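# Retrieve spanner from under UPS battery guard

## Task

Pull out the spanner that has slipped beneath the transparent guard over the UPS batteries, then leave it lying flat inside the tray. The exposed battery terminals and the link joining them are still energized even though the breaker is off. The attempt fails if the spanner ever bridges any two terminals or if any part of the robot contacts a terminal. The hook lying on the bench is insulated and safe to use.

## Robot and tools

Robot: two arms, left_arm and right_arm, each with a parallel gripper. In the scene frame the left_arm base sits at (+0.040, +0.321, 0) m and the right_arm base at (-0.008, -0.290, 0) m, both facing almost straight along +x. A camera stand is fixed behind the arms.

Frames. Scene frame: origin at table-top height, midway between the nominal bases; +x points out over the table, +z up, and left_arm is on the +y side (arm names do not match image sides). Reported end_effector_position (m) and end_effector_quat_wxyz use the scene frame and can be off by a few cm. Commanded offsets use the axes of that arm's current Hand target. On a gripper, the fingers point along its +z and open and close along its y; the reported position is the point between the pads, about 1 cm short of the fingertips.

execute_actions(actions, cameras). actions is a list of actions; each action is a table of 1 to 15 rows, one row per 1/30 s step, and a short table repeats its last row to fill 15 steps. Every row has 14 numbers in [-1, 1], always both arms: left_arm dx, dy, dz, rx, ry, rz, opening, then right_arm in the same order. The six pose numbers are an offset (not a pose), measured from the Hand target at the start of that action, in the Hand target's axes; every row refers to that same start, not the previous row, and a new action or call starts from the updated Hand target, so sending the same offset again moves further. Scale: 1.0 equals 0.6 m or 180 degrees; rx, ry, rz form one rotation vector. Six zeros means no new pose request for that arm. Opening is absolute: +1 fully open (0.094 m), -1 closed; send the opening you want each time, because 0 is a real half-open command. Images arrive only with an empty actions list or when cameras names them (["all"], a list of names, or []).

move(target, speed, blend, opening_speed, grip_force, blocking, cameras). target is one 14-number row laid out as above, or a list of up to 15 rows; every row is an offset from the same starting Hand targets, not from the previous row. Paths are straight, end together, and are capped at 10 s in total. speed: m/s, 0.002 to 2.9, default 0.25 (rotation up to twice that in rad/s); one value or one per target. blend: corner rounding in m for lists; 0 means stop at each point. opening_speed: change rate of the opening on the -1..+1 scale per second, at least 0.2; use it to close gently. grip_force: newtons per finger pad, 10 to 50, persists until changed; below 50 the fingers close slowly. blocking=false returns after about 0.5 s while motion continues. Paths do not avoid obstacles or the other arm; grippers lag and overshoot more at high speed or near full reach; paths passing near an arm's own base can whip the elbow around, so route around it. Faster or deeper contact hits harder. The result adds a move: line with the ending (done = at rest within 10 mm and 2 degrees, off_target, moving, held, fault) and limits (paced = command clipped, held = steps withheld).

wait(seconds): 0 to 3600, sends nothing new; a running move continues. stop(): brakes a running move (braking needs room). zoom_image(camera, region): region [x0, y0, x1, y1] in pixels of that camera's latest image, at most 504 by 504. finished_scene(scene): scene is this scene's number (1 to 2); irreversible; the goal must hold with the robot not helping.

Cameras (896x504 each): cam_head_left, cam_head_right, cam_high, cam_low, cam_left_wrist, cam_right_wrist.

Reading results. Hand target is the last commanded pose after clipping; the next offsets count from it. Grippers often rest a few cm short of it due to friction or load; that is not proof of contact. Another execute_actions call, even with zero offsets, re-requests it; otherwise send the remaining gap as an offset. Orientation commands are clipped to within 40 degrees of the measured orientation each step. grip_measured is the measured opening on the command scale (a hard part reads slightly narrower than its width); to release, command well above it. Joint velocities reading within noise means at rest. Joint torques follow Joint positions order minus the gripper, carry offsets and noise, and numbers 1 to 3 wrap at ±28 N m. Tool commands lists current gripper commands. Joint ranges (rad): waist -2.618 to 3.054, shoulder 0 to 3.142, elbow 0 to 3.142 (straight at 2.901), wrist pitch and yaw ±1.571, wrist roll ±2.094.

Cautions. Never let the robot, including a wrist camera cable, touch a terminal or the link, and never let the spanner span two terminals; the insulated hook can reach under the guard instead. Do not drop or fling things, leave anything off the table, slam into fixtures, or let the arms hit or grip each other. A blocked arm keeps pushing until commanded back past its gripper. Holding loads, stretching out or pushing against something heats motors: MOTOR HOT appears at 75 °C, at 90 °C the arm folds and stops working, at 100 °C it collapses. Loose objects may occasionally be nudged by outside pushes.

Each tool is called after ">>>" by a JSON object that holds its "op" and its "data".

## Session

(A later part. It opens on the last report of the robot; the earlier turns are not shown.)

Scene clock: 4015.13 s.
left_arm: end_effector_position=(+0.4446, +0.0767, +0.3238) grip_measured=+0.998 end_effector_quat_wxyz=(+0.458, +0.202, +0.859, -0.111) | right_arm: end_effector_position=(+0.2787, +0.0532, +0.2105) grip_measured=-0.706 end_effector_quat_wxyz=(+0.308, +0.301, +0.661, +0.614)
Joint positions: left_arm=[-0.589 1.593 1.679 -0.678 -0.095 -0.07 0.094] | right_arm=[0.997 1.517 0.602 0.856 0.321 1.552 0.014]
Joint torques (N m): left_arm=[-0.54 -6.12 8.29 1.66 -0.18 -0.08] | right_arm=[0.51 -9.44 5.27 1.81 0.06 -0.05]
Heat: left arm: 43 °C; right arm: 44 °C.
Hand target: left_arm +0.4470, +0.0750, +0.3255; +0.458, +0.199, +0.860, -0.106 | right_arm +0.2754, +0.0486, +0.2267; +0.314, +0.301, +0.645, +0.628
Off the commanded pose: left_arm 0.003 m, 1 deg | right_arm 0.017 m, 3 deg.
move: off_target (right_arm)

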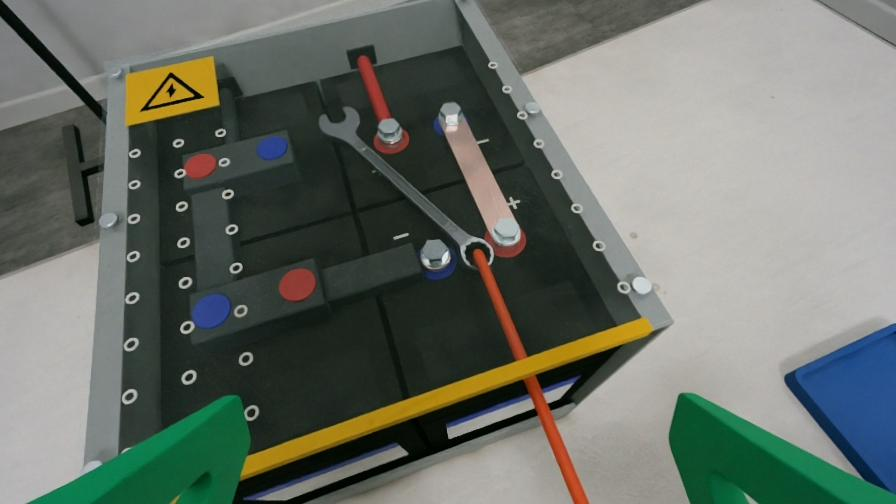

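>>> {"op": "move", "data": {"target": [0,0,0,0,0,0,1.0,0.00818,-0.00086,-0.01794,0,0,0,-0.8], "speed": 0.03, "cameras": ["cam_left_wrist", "cam_right_wrist"]}}

>>> {"op": "zoom_image", "data": {"camera": "cam_left_wrist", "region": [290, 60, 550, 290]}}

>>> {"op": "zoom_image", "data": {"camera": "cam_right_wrist", "region": [360, 0, 520, 120]}}

Scene clock: 4054.80 s.
left_arm: end_effector_position=(+0.4446, +0.0767, +0.3238) grip_measured=+0.998 end_effector_quat_wxyz=(+0.458, +0.202, +0.859, -0.111) | right_arm: end_effector_position=(+0.2671, +0.0504, +0.2108) grip_measured=-0.706 end_effector_quat_wxyz=(+0.308, +0.301, +0.660, +0.615)
Joint positions: left_arm=[-0.589 1.593 1.679 -0.678 -0.095 -0.07 0.094] | right_arm=[1.028 1.483 0.57 0.856 0.352 1.553 0.014]
Joint torques (N m): left_arm=[-0.54 -6.12 8.29 1.66 -0.17 -0.08] | right_arm=[0.39 -9.03 5.3 1.79 0.25 -0.07]
Heat: left arm: 43 °C; right arm: 44 °C.
Hand target: left_arm +0.4470, +0.0750, +0.3255; +0.458, +0.199, +0.860, -0.106 | right_arm +0.2638, +0.0457, +0.2262; +0.314, +0.301, +0.645, +0.628
Off the commanded pose: left_arm 0.003 m, 1 deg | right_arm 0.016 m, 2 deg.
move: off_target (right_arm)

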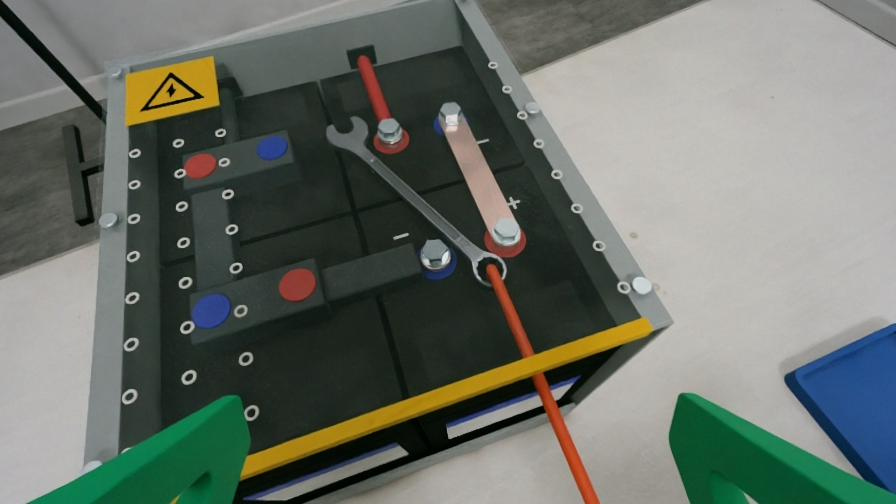

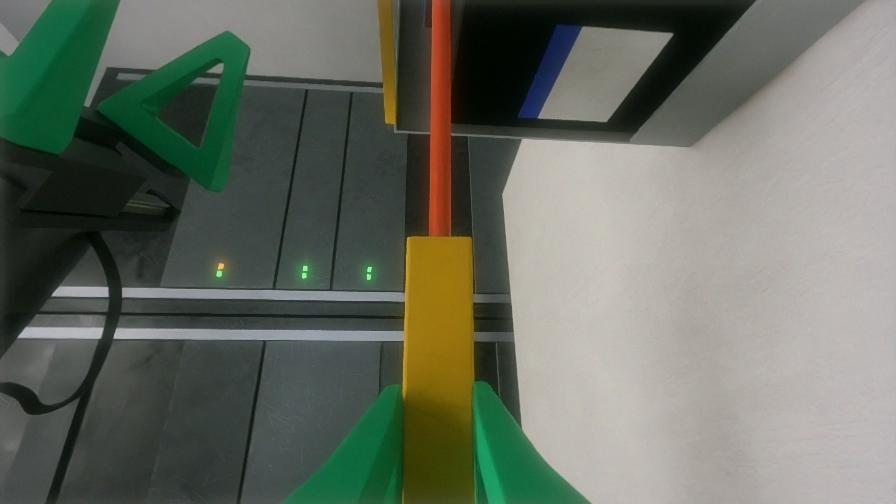

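Scaled by 1.938 from the camera's image (finer frame: 1280x720).

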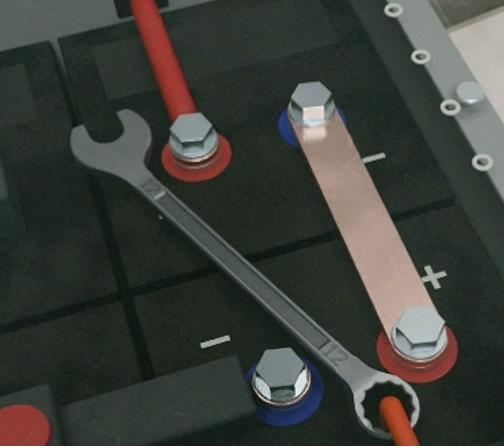

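Scaled by 3.150 from the camera's image (finer frame: 1280x720).

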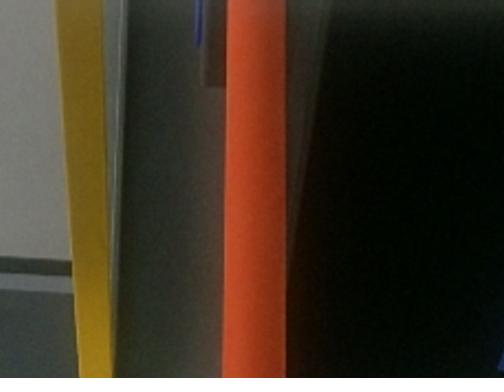

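>>> {"op": "zoom_image", "data": {"camera": "cam_left_wrist", "region": [410, 205, 540, 305]}}

Scaled by 3.877 from the camera's image (finer frame: 1280x720).

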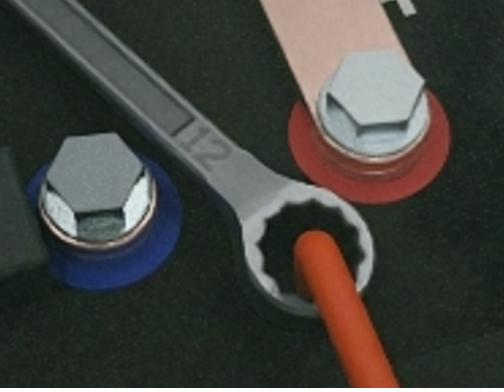

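>>> {"op": "move", "data": {"target": [0,0,0,0,0,0,1.0,0.01008,-0.00165,-0.01817,0,0,0,-0.8], "speed": 0.03, "cameras": ["cam_left_wrist"]}}

>>> {"op": "zoom_image", "data": {"camera": "cam_left_wrist", "region": [310, 80, 570, 310]}}

Scene clock: 4104.60 s.
left_arm: end_effector_position=(+0.4446, +0.0767, +0.3238) grip_measured=+0.998 end_effector_quat_wxyz=(+0.458, +0.202, +0.859, -0.111) | right_arm: end_effector_position=(+0.2545, +0.0485, +0.2111) grip_measured=-0.706 end_effector_quat_wxyz=(+0.309, +0.300, +0.660, +0.616)
Joint positions: left_arm=[-0.589 1.593 1.679 -0.678 -0.095 -0.07 0.094] | right_arm=[1.067 1.451 0.541 0.856 0.39 1.554 0.014]
Joint torques (N m): left_arm=[-0.55 -6.11 8.29 1.66 -0.18 -0.08] | right_arm=[0.57 -8.55 5.34 1.76 0.09 -0.04]
Heat: left arm: 43 °C; right arm: 44 °C.
Hand target: left_arm +0.4470, +0.0750, +0.3255; +0.458, +0.199, +0.860, -0.106 | right_arm +0.2515, +0.0437, +0.2253; +0.314, +0.301, +0.645, +0.628
Off the commanded pose: left_arm 0.003 m, 1 deg | right_arm 0.015 m, 2 deg.
move: off_target (right_arm)

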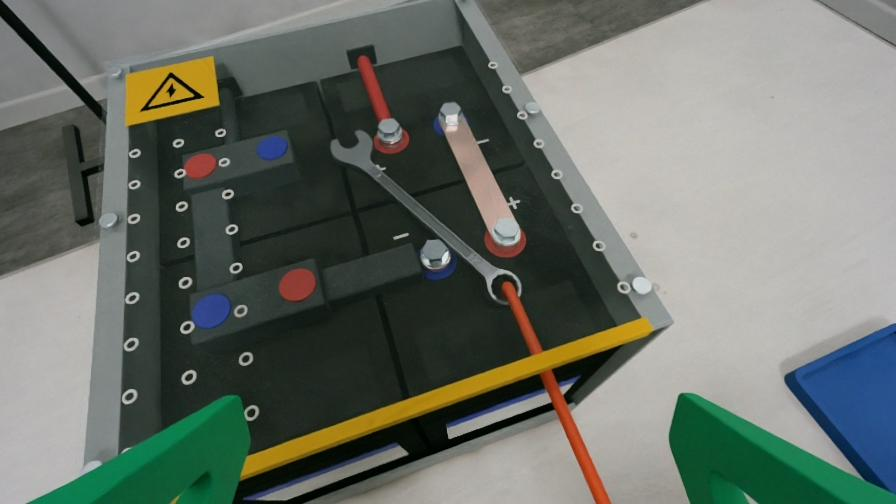

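Scaled by 1.938 from the camera's image (finer frame: 1280x720).

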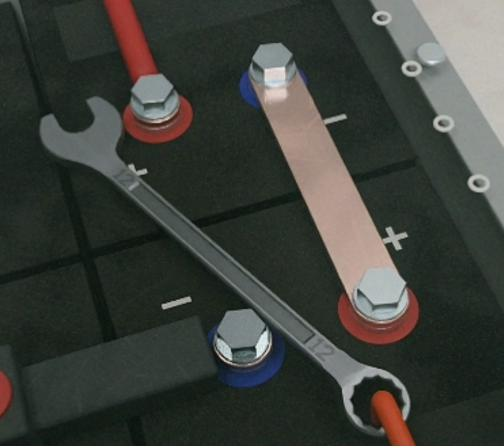

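>>> {"op": "zoom_image", "data": {"camera": "cam_left_wrist", "region": [410, 220, 530, 310]}}

>>> {"op": "zoom_image", "data": {"camera": "cam_left_wrist", "region": [325, 100, 425, 180]}}

Scaled by 4.200 from the camera's image (finer frame: 1280x720).

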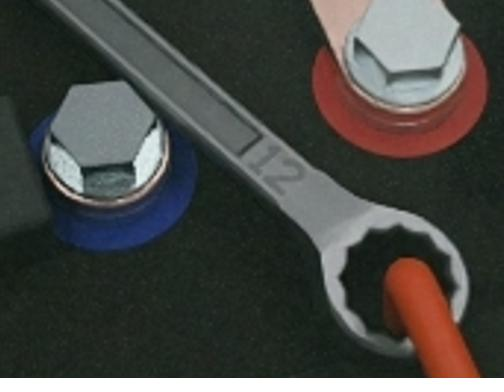

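Scaled by 5.040 from the camera's image (finer frame: 1280x720).

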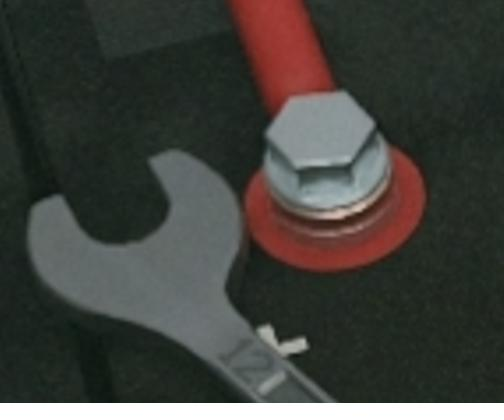

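>>> {"op": "move", "data": {"target": [0,0,0,0,0,0,1.0,0.00469,-0.00264,-0.01884,0,0,0,-0.8], "speed": 0.03, "cameras": ["cam_left_wrist"]}}

>>> {"op": "zoom_image", "data": {"camera": "cam_left_wrist", "region": [320, 100, 560, 320]}}

Scene clock: 4158.80 s.
left_arm: end_effector_position=(+0.4446, +0.0767, +0.3238) grip_measured=+0.998 end_effector_quat_wxyz=(+0.458, +0.202, +0.859, -0.111) | right_arm: end_effector_position=(+0.2436, +0.0437, +0.2107) grip_measured=-0.706 end_effector_quat_wxyz=(+0.309, +0.300, +0.659, +0.617)
Joint positions: left_arm=[-0.589 1.593 1.679 -0.678 -0.095 -0.07 0.094] | right_arm=[1.096 1.414 0.506 0.856 0.419 1.554 0.014]
Joint torques (N m): left_arm=[-0.55 -6.11 8.29 1.67 -0.17 -0.08] | right_arm=[0.49 -8.21 5.23 1.75 0.14 -0.05]
Heat: left arm: 43 °C; right arm: 44 °C.
Hand target: left_arm +0.4470, +0.0750, +0.3255; +0.458, +0.199, +0.860, -0.106 | right_arm +0.2409, +0.0388, +0.2236; +0.314, +0.301, +0.645, +0.628
Off the commanded pose: left_arm 0.003 m, 1 deg | right_arm 0.014 m, 2 deg.
move: off_target (right_arm)

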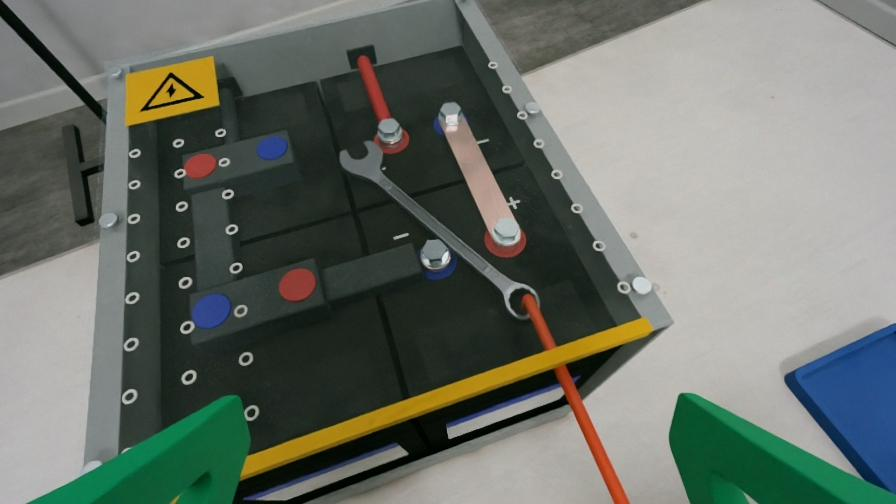

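Scaled by 2.100 from the camera's image (finer frame: 1280x720).

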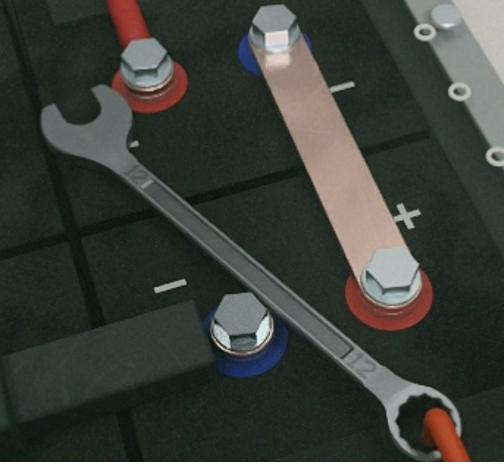

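>>> {"op": "zoom_image", "data": {"camera": "cam_left_wrist", "region": [330, 110, 480, 220]}}

>>> {"op": "zoom_image", "data": {"camera": "cam_left_wrist", "region": [405, 220, 525, 310]}}

Scaled by 3.360 from the camera's image (finer frame: 1280x720).

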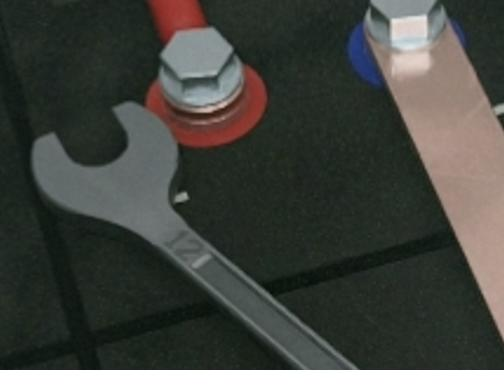

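Scaled by 4.200 from the camera's image (finer frame: 1280x720).

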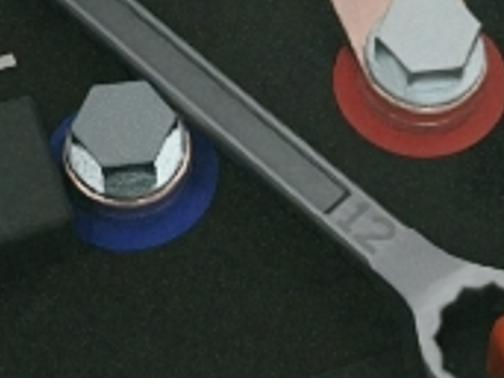

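>>> {"op": "move", "data": {"target": [0,0,0,0,0,0,1.0,-0.00364,-0.00131,-0.02707,0,0,0,-0.8], "speed": 0.03, "cameras": ["cam_left_wrist"]}}

>>> {"op": "zoom_image", "data": {"camera": "cam_left_wrist", "region": [330, 110, 570, 330]}}

>>> {"op": "zoom_image", "data": {"camera": "cam_left_wrist", "region": [405, 220, 525, 310]}}

Scene clock: 4320.60 s.
left_arm: end_effector_position=(+0.4446, +0.0767, +0.3238) grip_measured=+0.998 end_effector_quat_wxyz=(+0.458, +0.202, +0.859, -0.111) | right_arm: end_effector_position=(+0.2318, +0.0320, +0.2149) grip_measured=-0.706 end_effector_quat_wxyz=(+0.309, +0.299, +0.654, +0.622)
Joint positions: left_arm=[-0.589 1.593 1.679 -0.678 -0.095 -0.07 0.094] | right_arm=[1.117 1.34 0.453 0.849 0.44 1.555 0.014]
Joint torques (N m): left_arm=[-0.55 -6.12 8.29 1.66 -0.18 -0.08] | right_arm=[0.5 -7.15 5.31 1.61 0.15 -0.06]
Heat: left arm: 43 °C; right arm: 44 °C.
Hand target: left_arm +0.4470, +0.0750, +0.3255; +0.458, +0.199, +0.860, -0.106 | right_arm +0.2296, +0.0270, +0.2232; +0.314, +0.301, +0.645, +0.628
Off the commanded pose: left_arm 0.003 m, 1 deg | right_arm 0.010 m, 1 deg.
move: done

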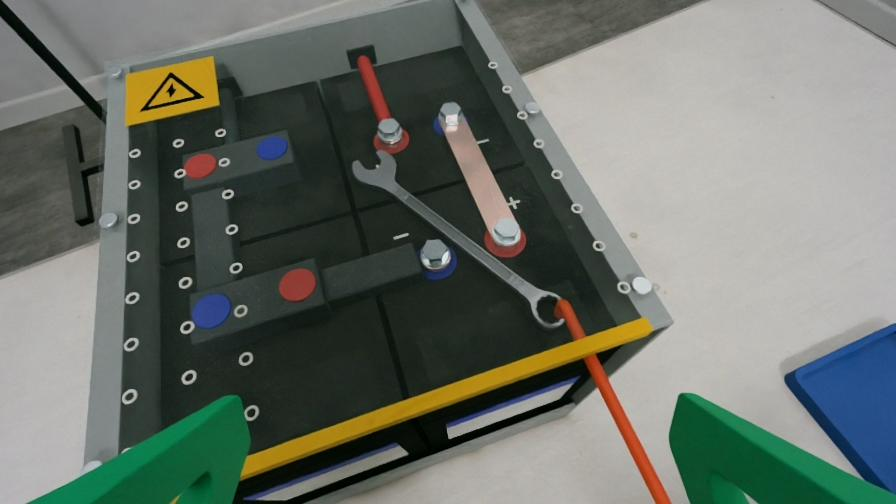

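Scaled by 2.100 from the camera's image (finer frame: 1280x720).

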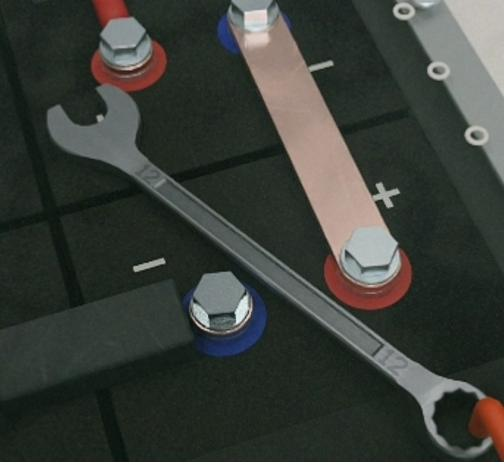

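Scaled by 4.200 from the camera's image (finer frame: 1280x720).

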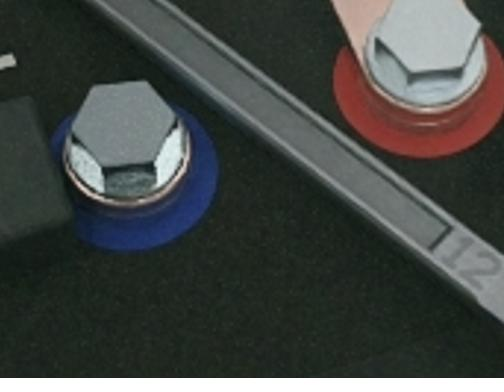

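>>> {"op": "zoom_image", "data": {"camera": "cam_left_wrist", "region": [520, 275, 600, 345]}}

Scaled by 6.300 from the camera's image (finer frame: 1280x720).

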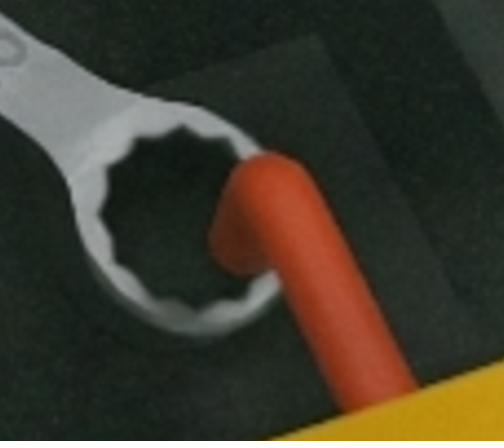

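>>> {"op": "move", "data": {"target": [0,0,0,0,0,0,1.0,-0.00935,-0.00006,0.01418,0,0,0,-0.8], "speed": 0.03, "cameras": ["cam_left_wrist"]}}

>>> {"op": "zoom_image", "data": {"camera": "cam_left_wrist", "region": [520, 275, 600, 345]}}

Scene clock: 4415.80 s.
left_arm: end_effector_position=(+0.4446, +0.0767, +0.3238) grip_measured=+0.998 end_effector_quat_wxyz=(+0.458, +0.202, +0.859, -0.111) | right_arm: end_effector_position=(+0.2374, +0.0289, +0.2149) grip_measured=-0.706 end_effector_quat_wxyz=(+0.310, +0.301, +0.653, +0.622)
Joint positions: left_arm=[-0.589 1.593 1.679 -0.678 -0.095 -0.07 0.094] | right_arm=[1.092 1.34 0.453 0.849 0.417 1.555 0.014]
Joint torques (N m): left_arm=[-0.55 -6.12 8.29 1.66 -0.18 -0.08] | right_arm=[-0.58 -5.04 6.54 1.66 0.01 -0.03]
Heat: left arm: 43 °C; right arm: 44 °C.
Hand target: left_arm +0.4470, +0.0750, +0.3255; +0.458, +0.199, +0.860, -0.106 | right_arm +0.2397, +0.0279, +0.2232; +0.314, +0.301, +0.645, +0.628
Off the commanded pose: left_arm 0.003 m, 1 deg | right_arm 0.009 m, 1 deg.
move: done

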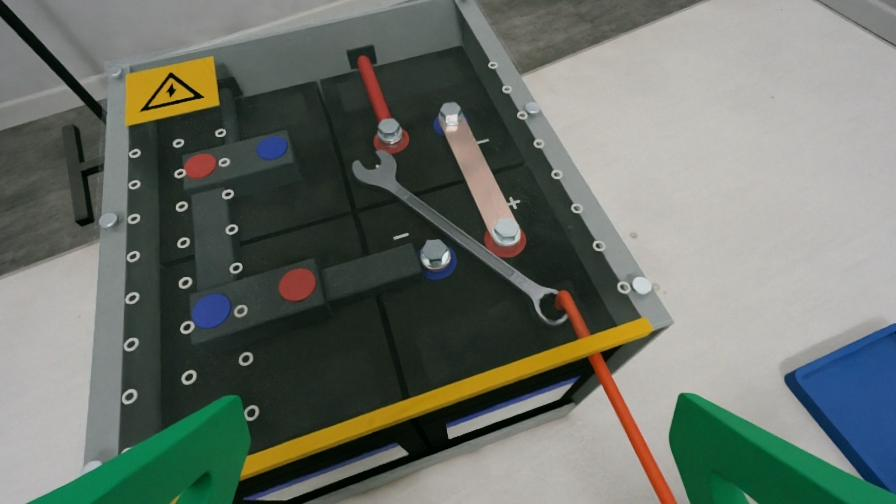

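Scaled by 6.300 from the camera's image (finer frame: 1280x720).

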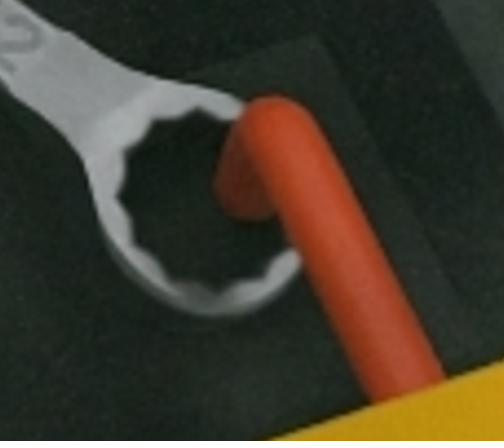

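>>> {"op": "move", "data": {"target": [0,0,0,0,0,0,1.0,0.00016,-0.00599,0.00008,0.00477,0,0,-0.8], "speed": 0.03, "cameras": ["cam_left_wrist"]}}

>>> {"op": "zoom_image", "data": {"camera": "cam_left_wrist", "region": [520, 275, 600, 345]}}

Scene clock: 4432.17 s.
left_arm: end_effector_position=(+0.4446, +0.0767, +0.3238) grip_measured=+0.998 end_effector_quat_wxyz=(+0.458, +0.202, +0.859, -0.111) | right_arm: end_effector_position=(+0.2372, +0.0290, +0.2118) grip_measured=-0.706 end_effector_quat_wxyz=(+0.308, +0.302, +0.657, +0.618)
Joint positions: left_arm=[-0.589 1.593 1.679 -0.678 -0.095 -0.07 0.094] | right_arm=[1.092 1.34 0.453 0.836 0.416 1.559 0.014]
Joint torques (N m): left_arm=[-0.57 -6.11 8.29 1.66 -0.18 -0.08] | right_arm=[-0.58 -4.94 6.58 1.66 0.03 -0.03]
Heat: left arm: 43 °C; right arm: 44 °C.
Hand target: left_arm +0.4470, +0.0750, +0.3255; +0.458, +0.199, +0.860, -0.106 | right_arm +0.2397, +0.0279, +0.2197; +0.312, +0.303, +0.650, +0.623
Off the commanded pose: left_arm 0.003 m, 1 deg | right_arm 0.008 m, 1 deg.
move: done

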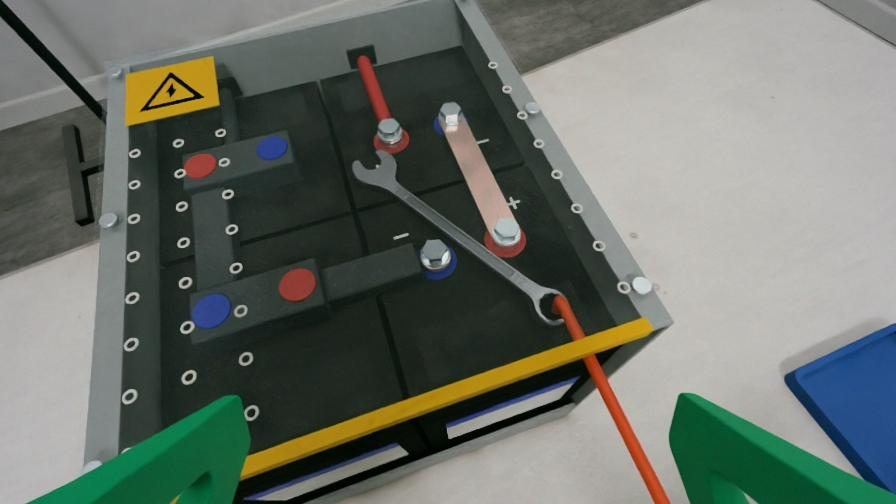

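Scaled by 6.300 from the camera's image (finer frame: 1280x720).

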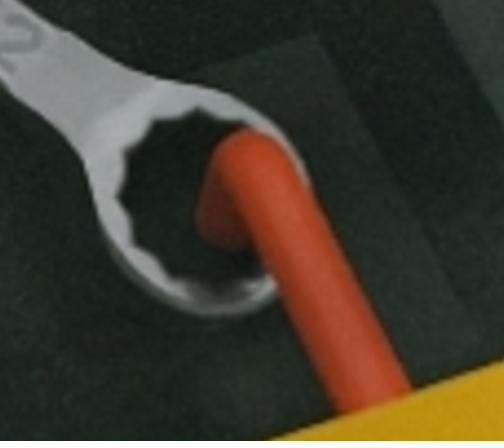

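>>> {"op": "move", "data": {"target": [0,0,0,0,0,0,1.0,0.01420,-0.00482,-0.01414,0.00127,0,0,-0.8], "speed": 0.03, "cameras": ["cam_left_wrist"]}}

>>> {"op": "zoom_image", "data": {"camera": "cam_left_wrist", "region": [520, 275, 600, 345]}}

Scene clock: 4454.17 s.
left_arm: end_effector_position=(+0.4446, +0.0767, +0.3238) grip_measured=+0.998 end_effector_quat_wxyz=(+0.458, +0.202, +0.859, -0.111) | right_arm: end_effector_position=(+0.2295, +0.0328, +0.2118) grip_measured=-0.706 end_effector_quat_wxyz=(+0.307, +0.302, +0.657, +0.619)
Joint positions: left_arm=[-0.589 1.593 1.679 -0.678 -0.095 -0.07 0.094] | right_arm=[1.129 1.34 0.453 0.836 0.452 1.564 0.014]
Joint torques (N m): left_arm=[-0.55 -6.13 8.28 1.66 -0.18 -0.08] | right_arm=[0.46 -6.04 5.34 1.62 0.16 -0.03]
Heat: left arm: 43 °C; right arm: 44 °C.
Hand target: left_arm +0.4470, +0.0750, +0.3255; +0.458, +0.199, +0.860, -0.106 | right_arm +0.2278, +0.0292, +0.2167; +0.311, +0.304, +0.651, +0.622
Off the commanded pose: left_arm 0.003 m, 1 deg | right_arm 0.006 m, 1 deg.
move: done

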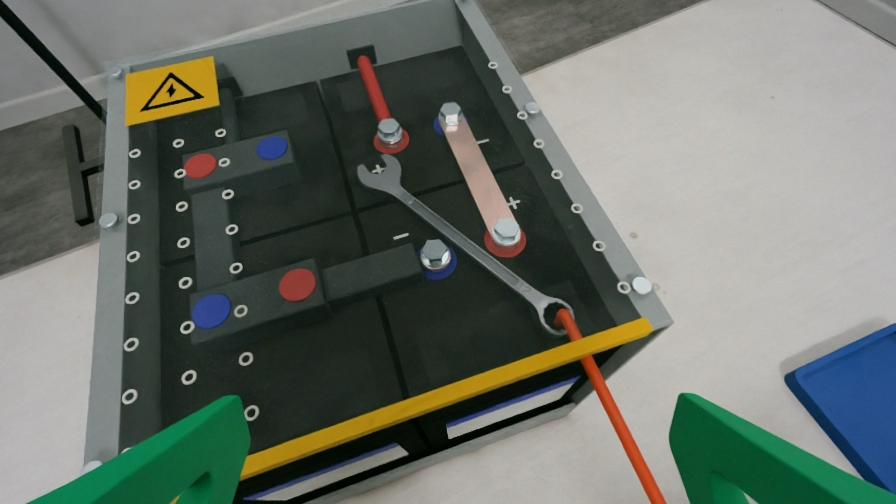

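Scaled by 6.300 from the camera's image (finer frame: 1280x720).

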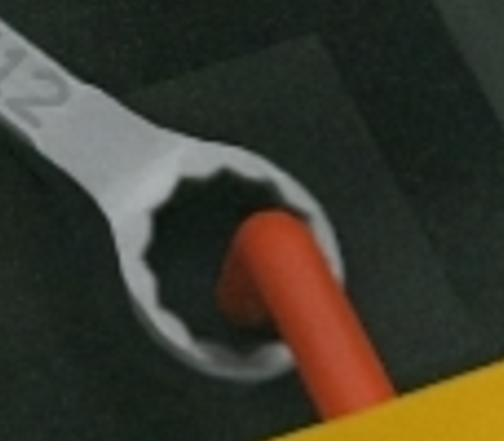

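>>> {"op": "move", "data": {"target": [0,0,0,0,0,0,1.0,0.00945,-0.00504,-0.02118,0,0,0,-0.8], "speed": 0.03, "cameras": ["cam_left_wrist"]}}

>>> {"op": "zoom_image", "data": {"camera": "cam_left_wrist", "region": [520, 275, 600, 345]}}

>>> {"op": "zoom_image", "data": {"camera": "cam_left_wrist", "region": [350, 140, 560, 330]}}

Scene clock: 4486.70 s.
left_arm: end_effector_position=(+0.4446, +0.0767, +0.3238) grip_measured=+0.998 end_effector_quat_wxyz=(+0.458, +0.202, +0.859, -0.111) | right_arm: end_effector_position=(+0.2163, +0.0305, +0.2069) grip_measured=-0.706 end_effector_quat_wxyz=(+0.308, +0.301, +0.660, +0.616)
Joint positions: left_arm=[-0.589 1.593 1.679 -0.678 -0.095 -0.07 0.094] | right_arm=[1.178 1.316 0.421 0.836 0.501 1.564 0.014]
Joint torques (N m): left_arm=[-0.55 -6.11 8.28 1.66 -0.18 -0.08] | right_arm=[0.58 -6.71 5.03 1.63 0.19 0.03]
Heat: left arm: 43 °C; right arm: 44 °C.
Hand target: left_arm +0.4470, +0.0750, +0.3255; +0.458, +0.199, +0.860, -0.106 | right_arm +0.2142, +0.0256, +0.2139; +0.311, +0.304, +0.651, +0.622
Off the commanded pose: left_arm 0.003 m, 1 deg | right_arm 0.009 m, 1 deg.
move: done

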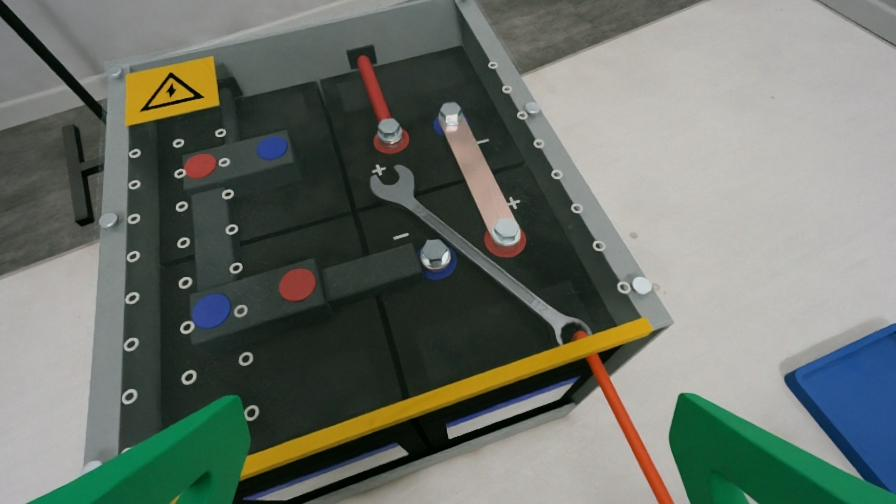

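Scaled by 6.300 from the camera's image (finer frame: 1280x720).

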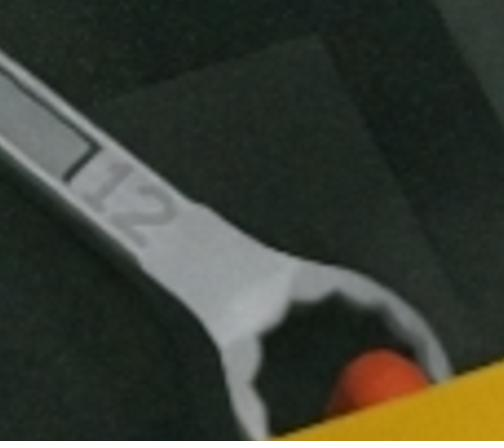

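Scaled by 2.400 from the camera's image (finer frame: 1280x720).

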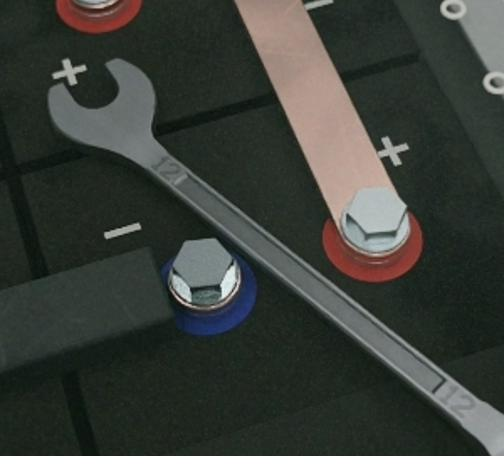

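>>> {"op": "zoom_image", "data": {"camera": "cam_left_wrist", "region": [405, 200, 545, 310]}}

Scaled by 3.600 from the camera's image (finer frame: 1280x720).

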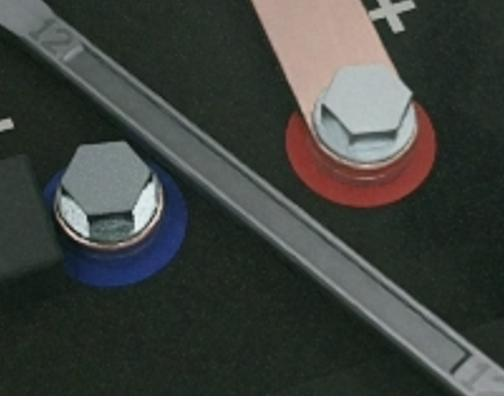

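>>> {"op": "move", "data": {"target": [0,0,0,0,0,0,1.0,0.01208,-0.0016,-0.01853,0,0,0,-0.8], "speed": 0.03, "cameras": ["cam_left_wrist", "cam_head_right", "cam_low"]}}

>>> {"op": "zoom_image", "data": {"camera": "cam_left_wrist", "region": [370, 150, 610, 370]}}

Scene clock: 4640.17 s.
left_arm: end_effector_position=(+0.4446, +0.0767, +0.3238) grip_measured=+0.998 end_effector_quat_wxyz=(+0.458, +0.202, +0.859, -0.111) | right_arm: end_effector_position=(+0.2023, +0.0295, +0.2057) grip_measured=-0.706 end_effector_quat_wxyz=(+0.307, +0.301, +0.660, +0.617)
Joint positions: left_arm=[-0.589 1.593 1.679 -0.678 -0.095 -0.07 0.094] | right_arm=[1.234 1.291 0.398 0.833 0.554 1.568 0.014]
Joint torques (N m): left_arm=[-0.55 -6.12 8.28 1.66 -0.18 -0.08] | right_arm=[0.4 -6.57 5.29 1.62 0.13 -0.01]
Heat: left arm: 43 °C; right arm: 43 °C.
Hand target: left_arm +0.4470, +0.0750, +0.3255; +0.458, +0.199, +0.860, -0.106 | right_arm +0.2010, +0.0244, +0.2131; +0.311, +0.304, +0.651, +0.622
Off the commanded pose: left_arm 0.003 m, 1 deg | right_arm 0.009 m, 1 deg.
move: done
Images, in order (width x height): cam_head_right 896x504, cam_low 896x504, cam_left_wrist 896x504.

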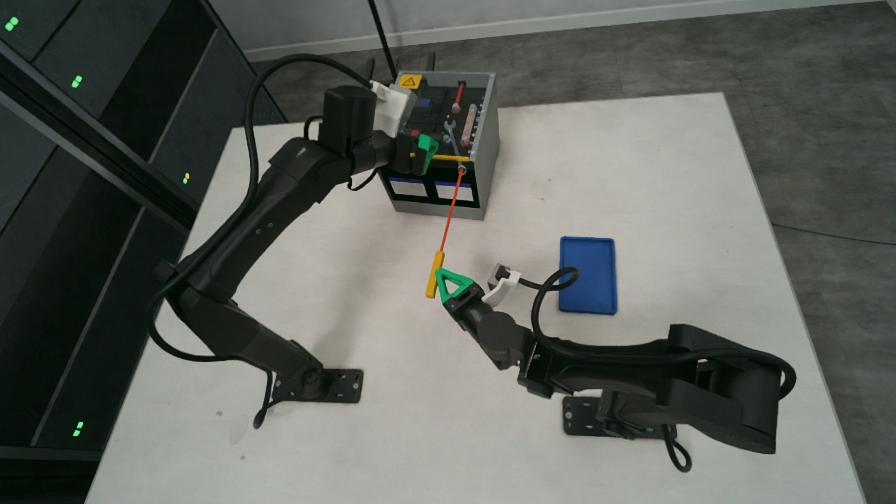

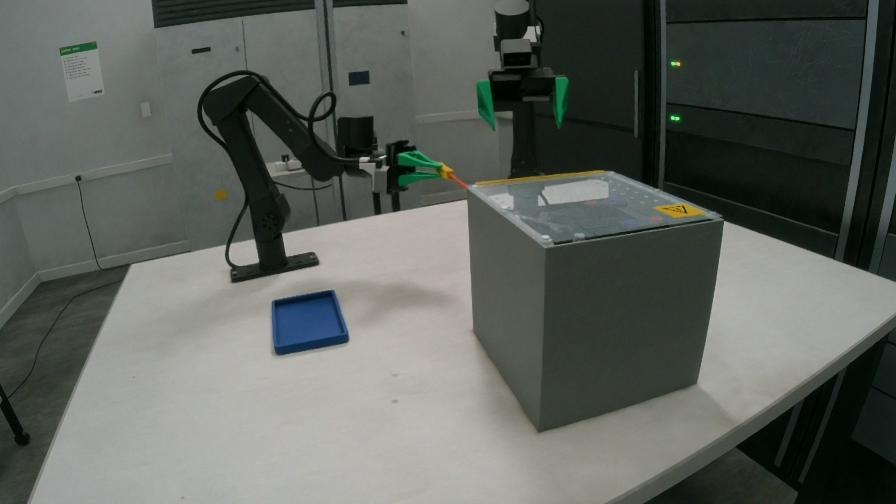

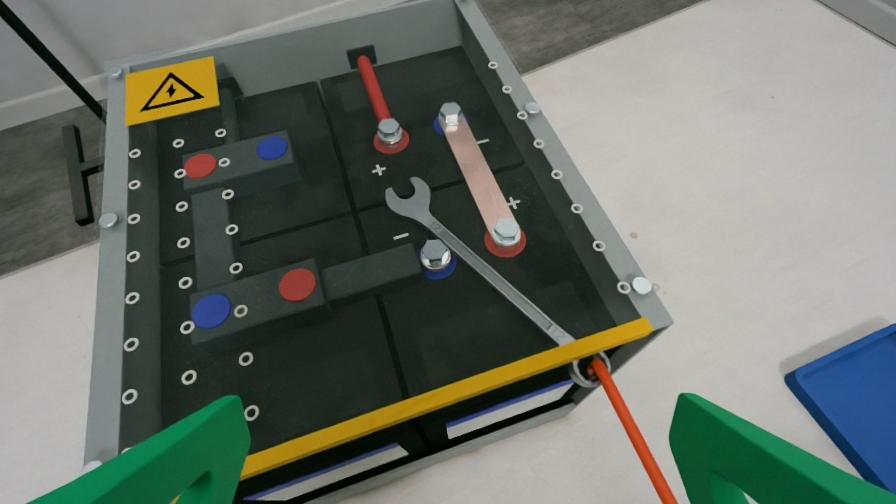

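Scaled by 2.100 from the camera's image (finer frame: 1280x720).

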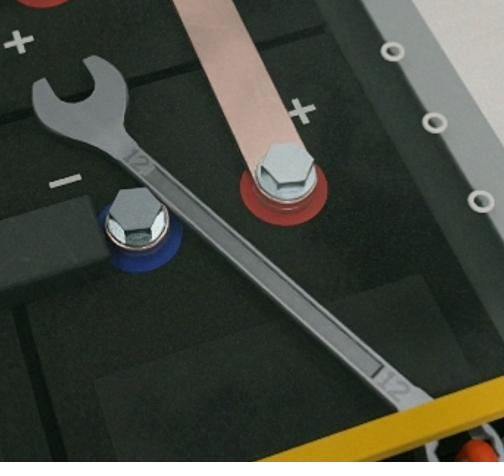

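>>> {"op": "zoom_image", "data": {"camera": "cam_left_wrist", "region": [405, 220, 505, 295]}}

>>> {"op": "zoom_image", "data": {"camera": "cam_left_wrist", "region": [550, 330, 640, 410]}}

Scaled by 5.040 from the camera's image (finer frame: 1280x720).

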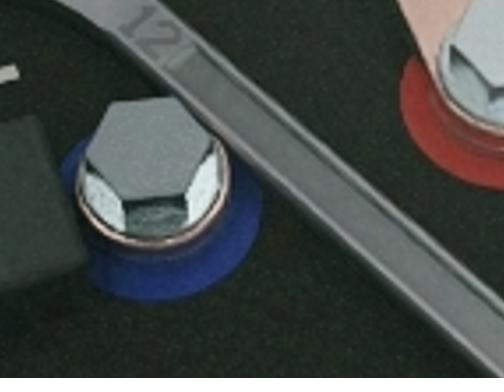

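Scaled by 5.600 from the camera's image (finer frame: 1280x720).

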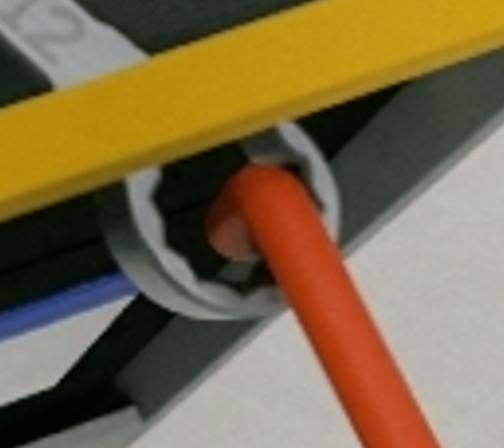

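>>> {"op": "move", "data": {"target": [0,0,0,0,0,0,1.0,0.00767,-0.0004,-0.02054,0,0,0,-0.8], "speed": 0.03, "cameras": ["cam_left_wrist", "cam_head_right", "cam_head_left"]}}

>>> {"op": "zoom_image", "data": {"camera": "cam_left_wrist", "region": [370, 160, 640, 410]}}

>>> {"op": "zoom_image", "data": {"camera": "cam_head_right", "region": [380, 60, 560, 320]}}

Scene clock: 4731.27 s.
left_arm: end_effector_position=(+0.4446, +0.0767, +0.3238) grip_measured=+0.998 end_effector_quat_wxyz=(+0.458, +0.202, +0.859, -0.111) | right_arm: end_effector_position=(+0.1898, +0.0254, +0.2075) grip_measured=-0.706 end_effector_quat_wxyz=(+0.308, +0.301, +0.658, +0.618)
Joint positions: left_arm=[-0.589 1.593 1.679 -0.678 -0.095 -0.07 0.094] | right_arm=[1.284 1.249 0.376 0.816 0.606 1.57 0.014]
Joint torques (N m): left_arm=[-0.54 -6.12 8.31 1.66 -0.17 -0.08] | right_arm=[0.47 -5.91 5.27 1.53 0.15 -0.05]
Heat: left arm: 43 °C; right arm: 42 °C.
Hand target: left_arm +0.4470, +0.0750, +0.3255; +0.458, +0.199, +0.860, -0.106 | right_arm +0.1885, +0.0204, +0.2132; +0.311, +0.304, +0.651, +0.622
Off the commanded pose: left_arm 0.003 m, 1 deg | right_arm 0.008 m, 1 deg.
move: done
Images, in order (width x height): cam_head_left 896x504, cam_head_right 896x504, cam_left_wrist 896x504.

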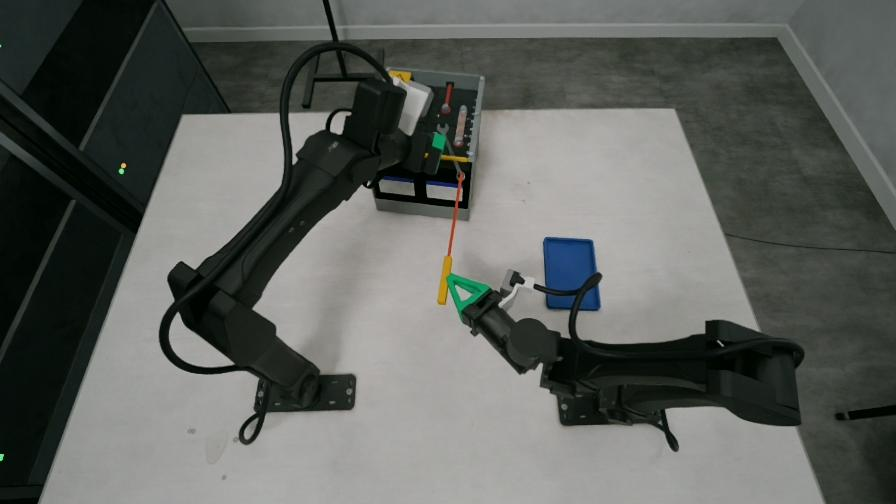

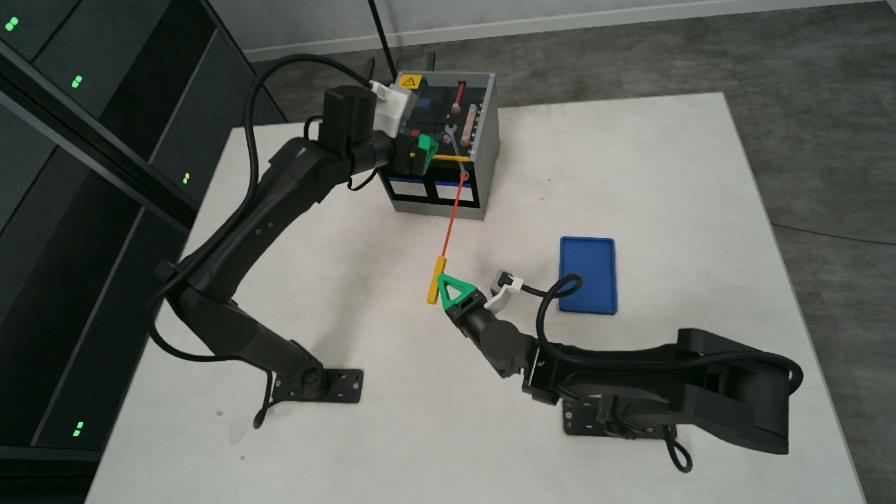

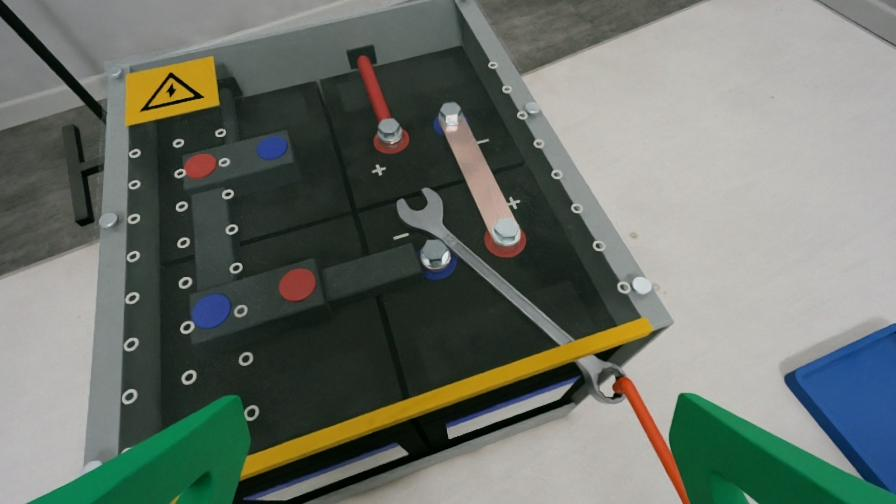

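Scaled by 1.867 from the camera's image (finer frame: 1280x720).

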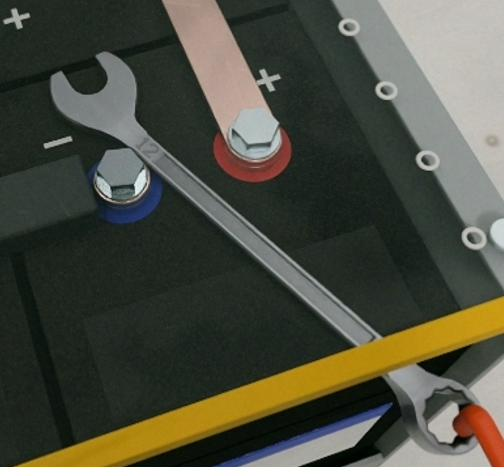

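Scaled by 1.938 from the camera's image (finer frame: 1280x720).

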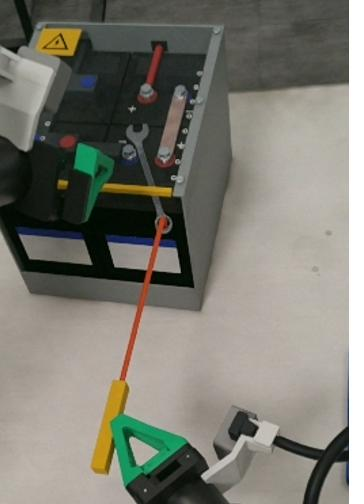

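>>> {"op": "zoom_image", "data": {"camera": "cam_left_wrist", "region": [390, 175, 500, 295]}}

>>> {"op": "zoom_image", "data": {"camera": "cam_left_wrist", "region": [565, 335, 665, 425]}}

Scaled by 4.200 from the camera's image (finer frame: 1280x720).

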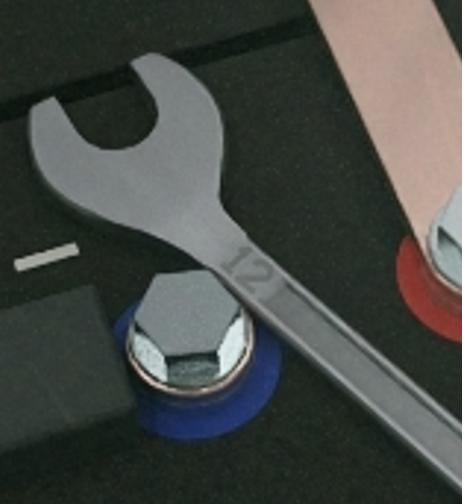

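Scaled by 5.040 from the camera's image (finer frame: 1280x720).

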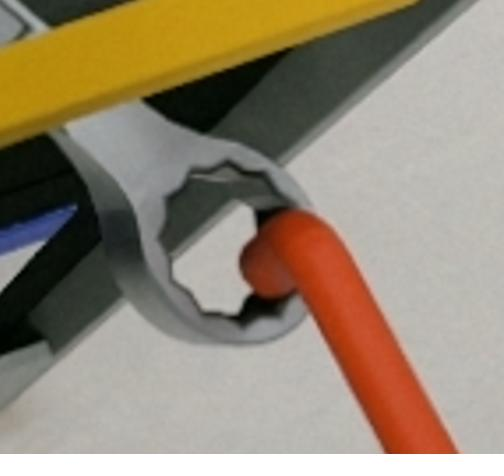

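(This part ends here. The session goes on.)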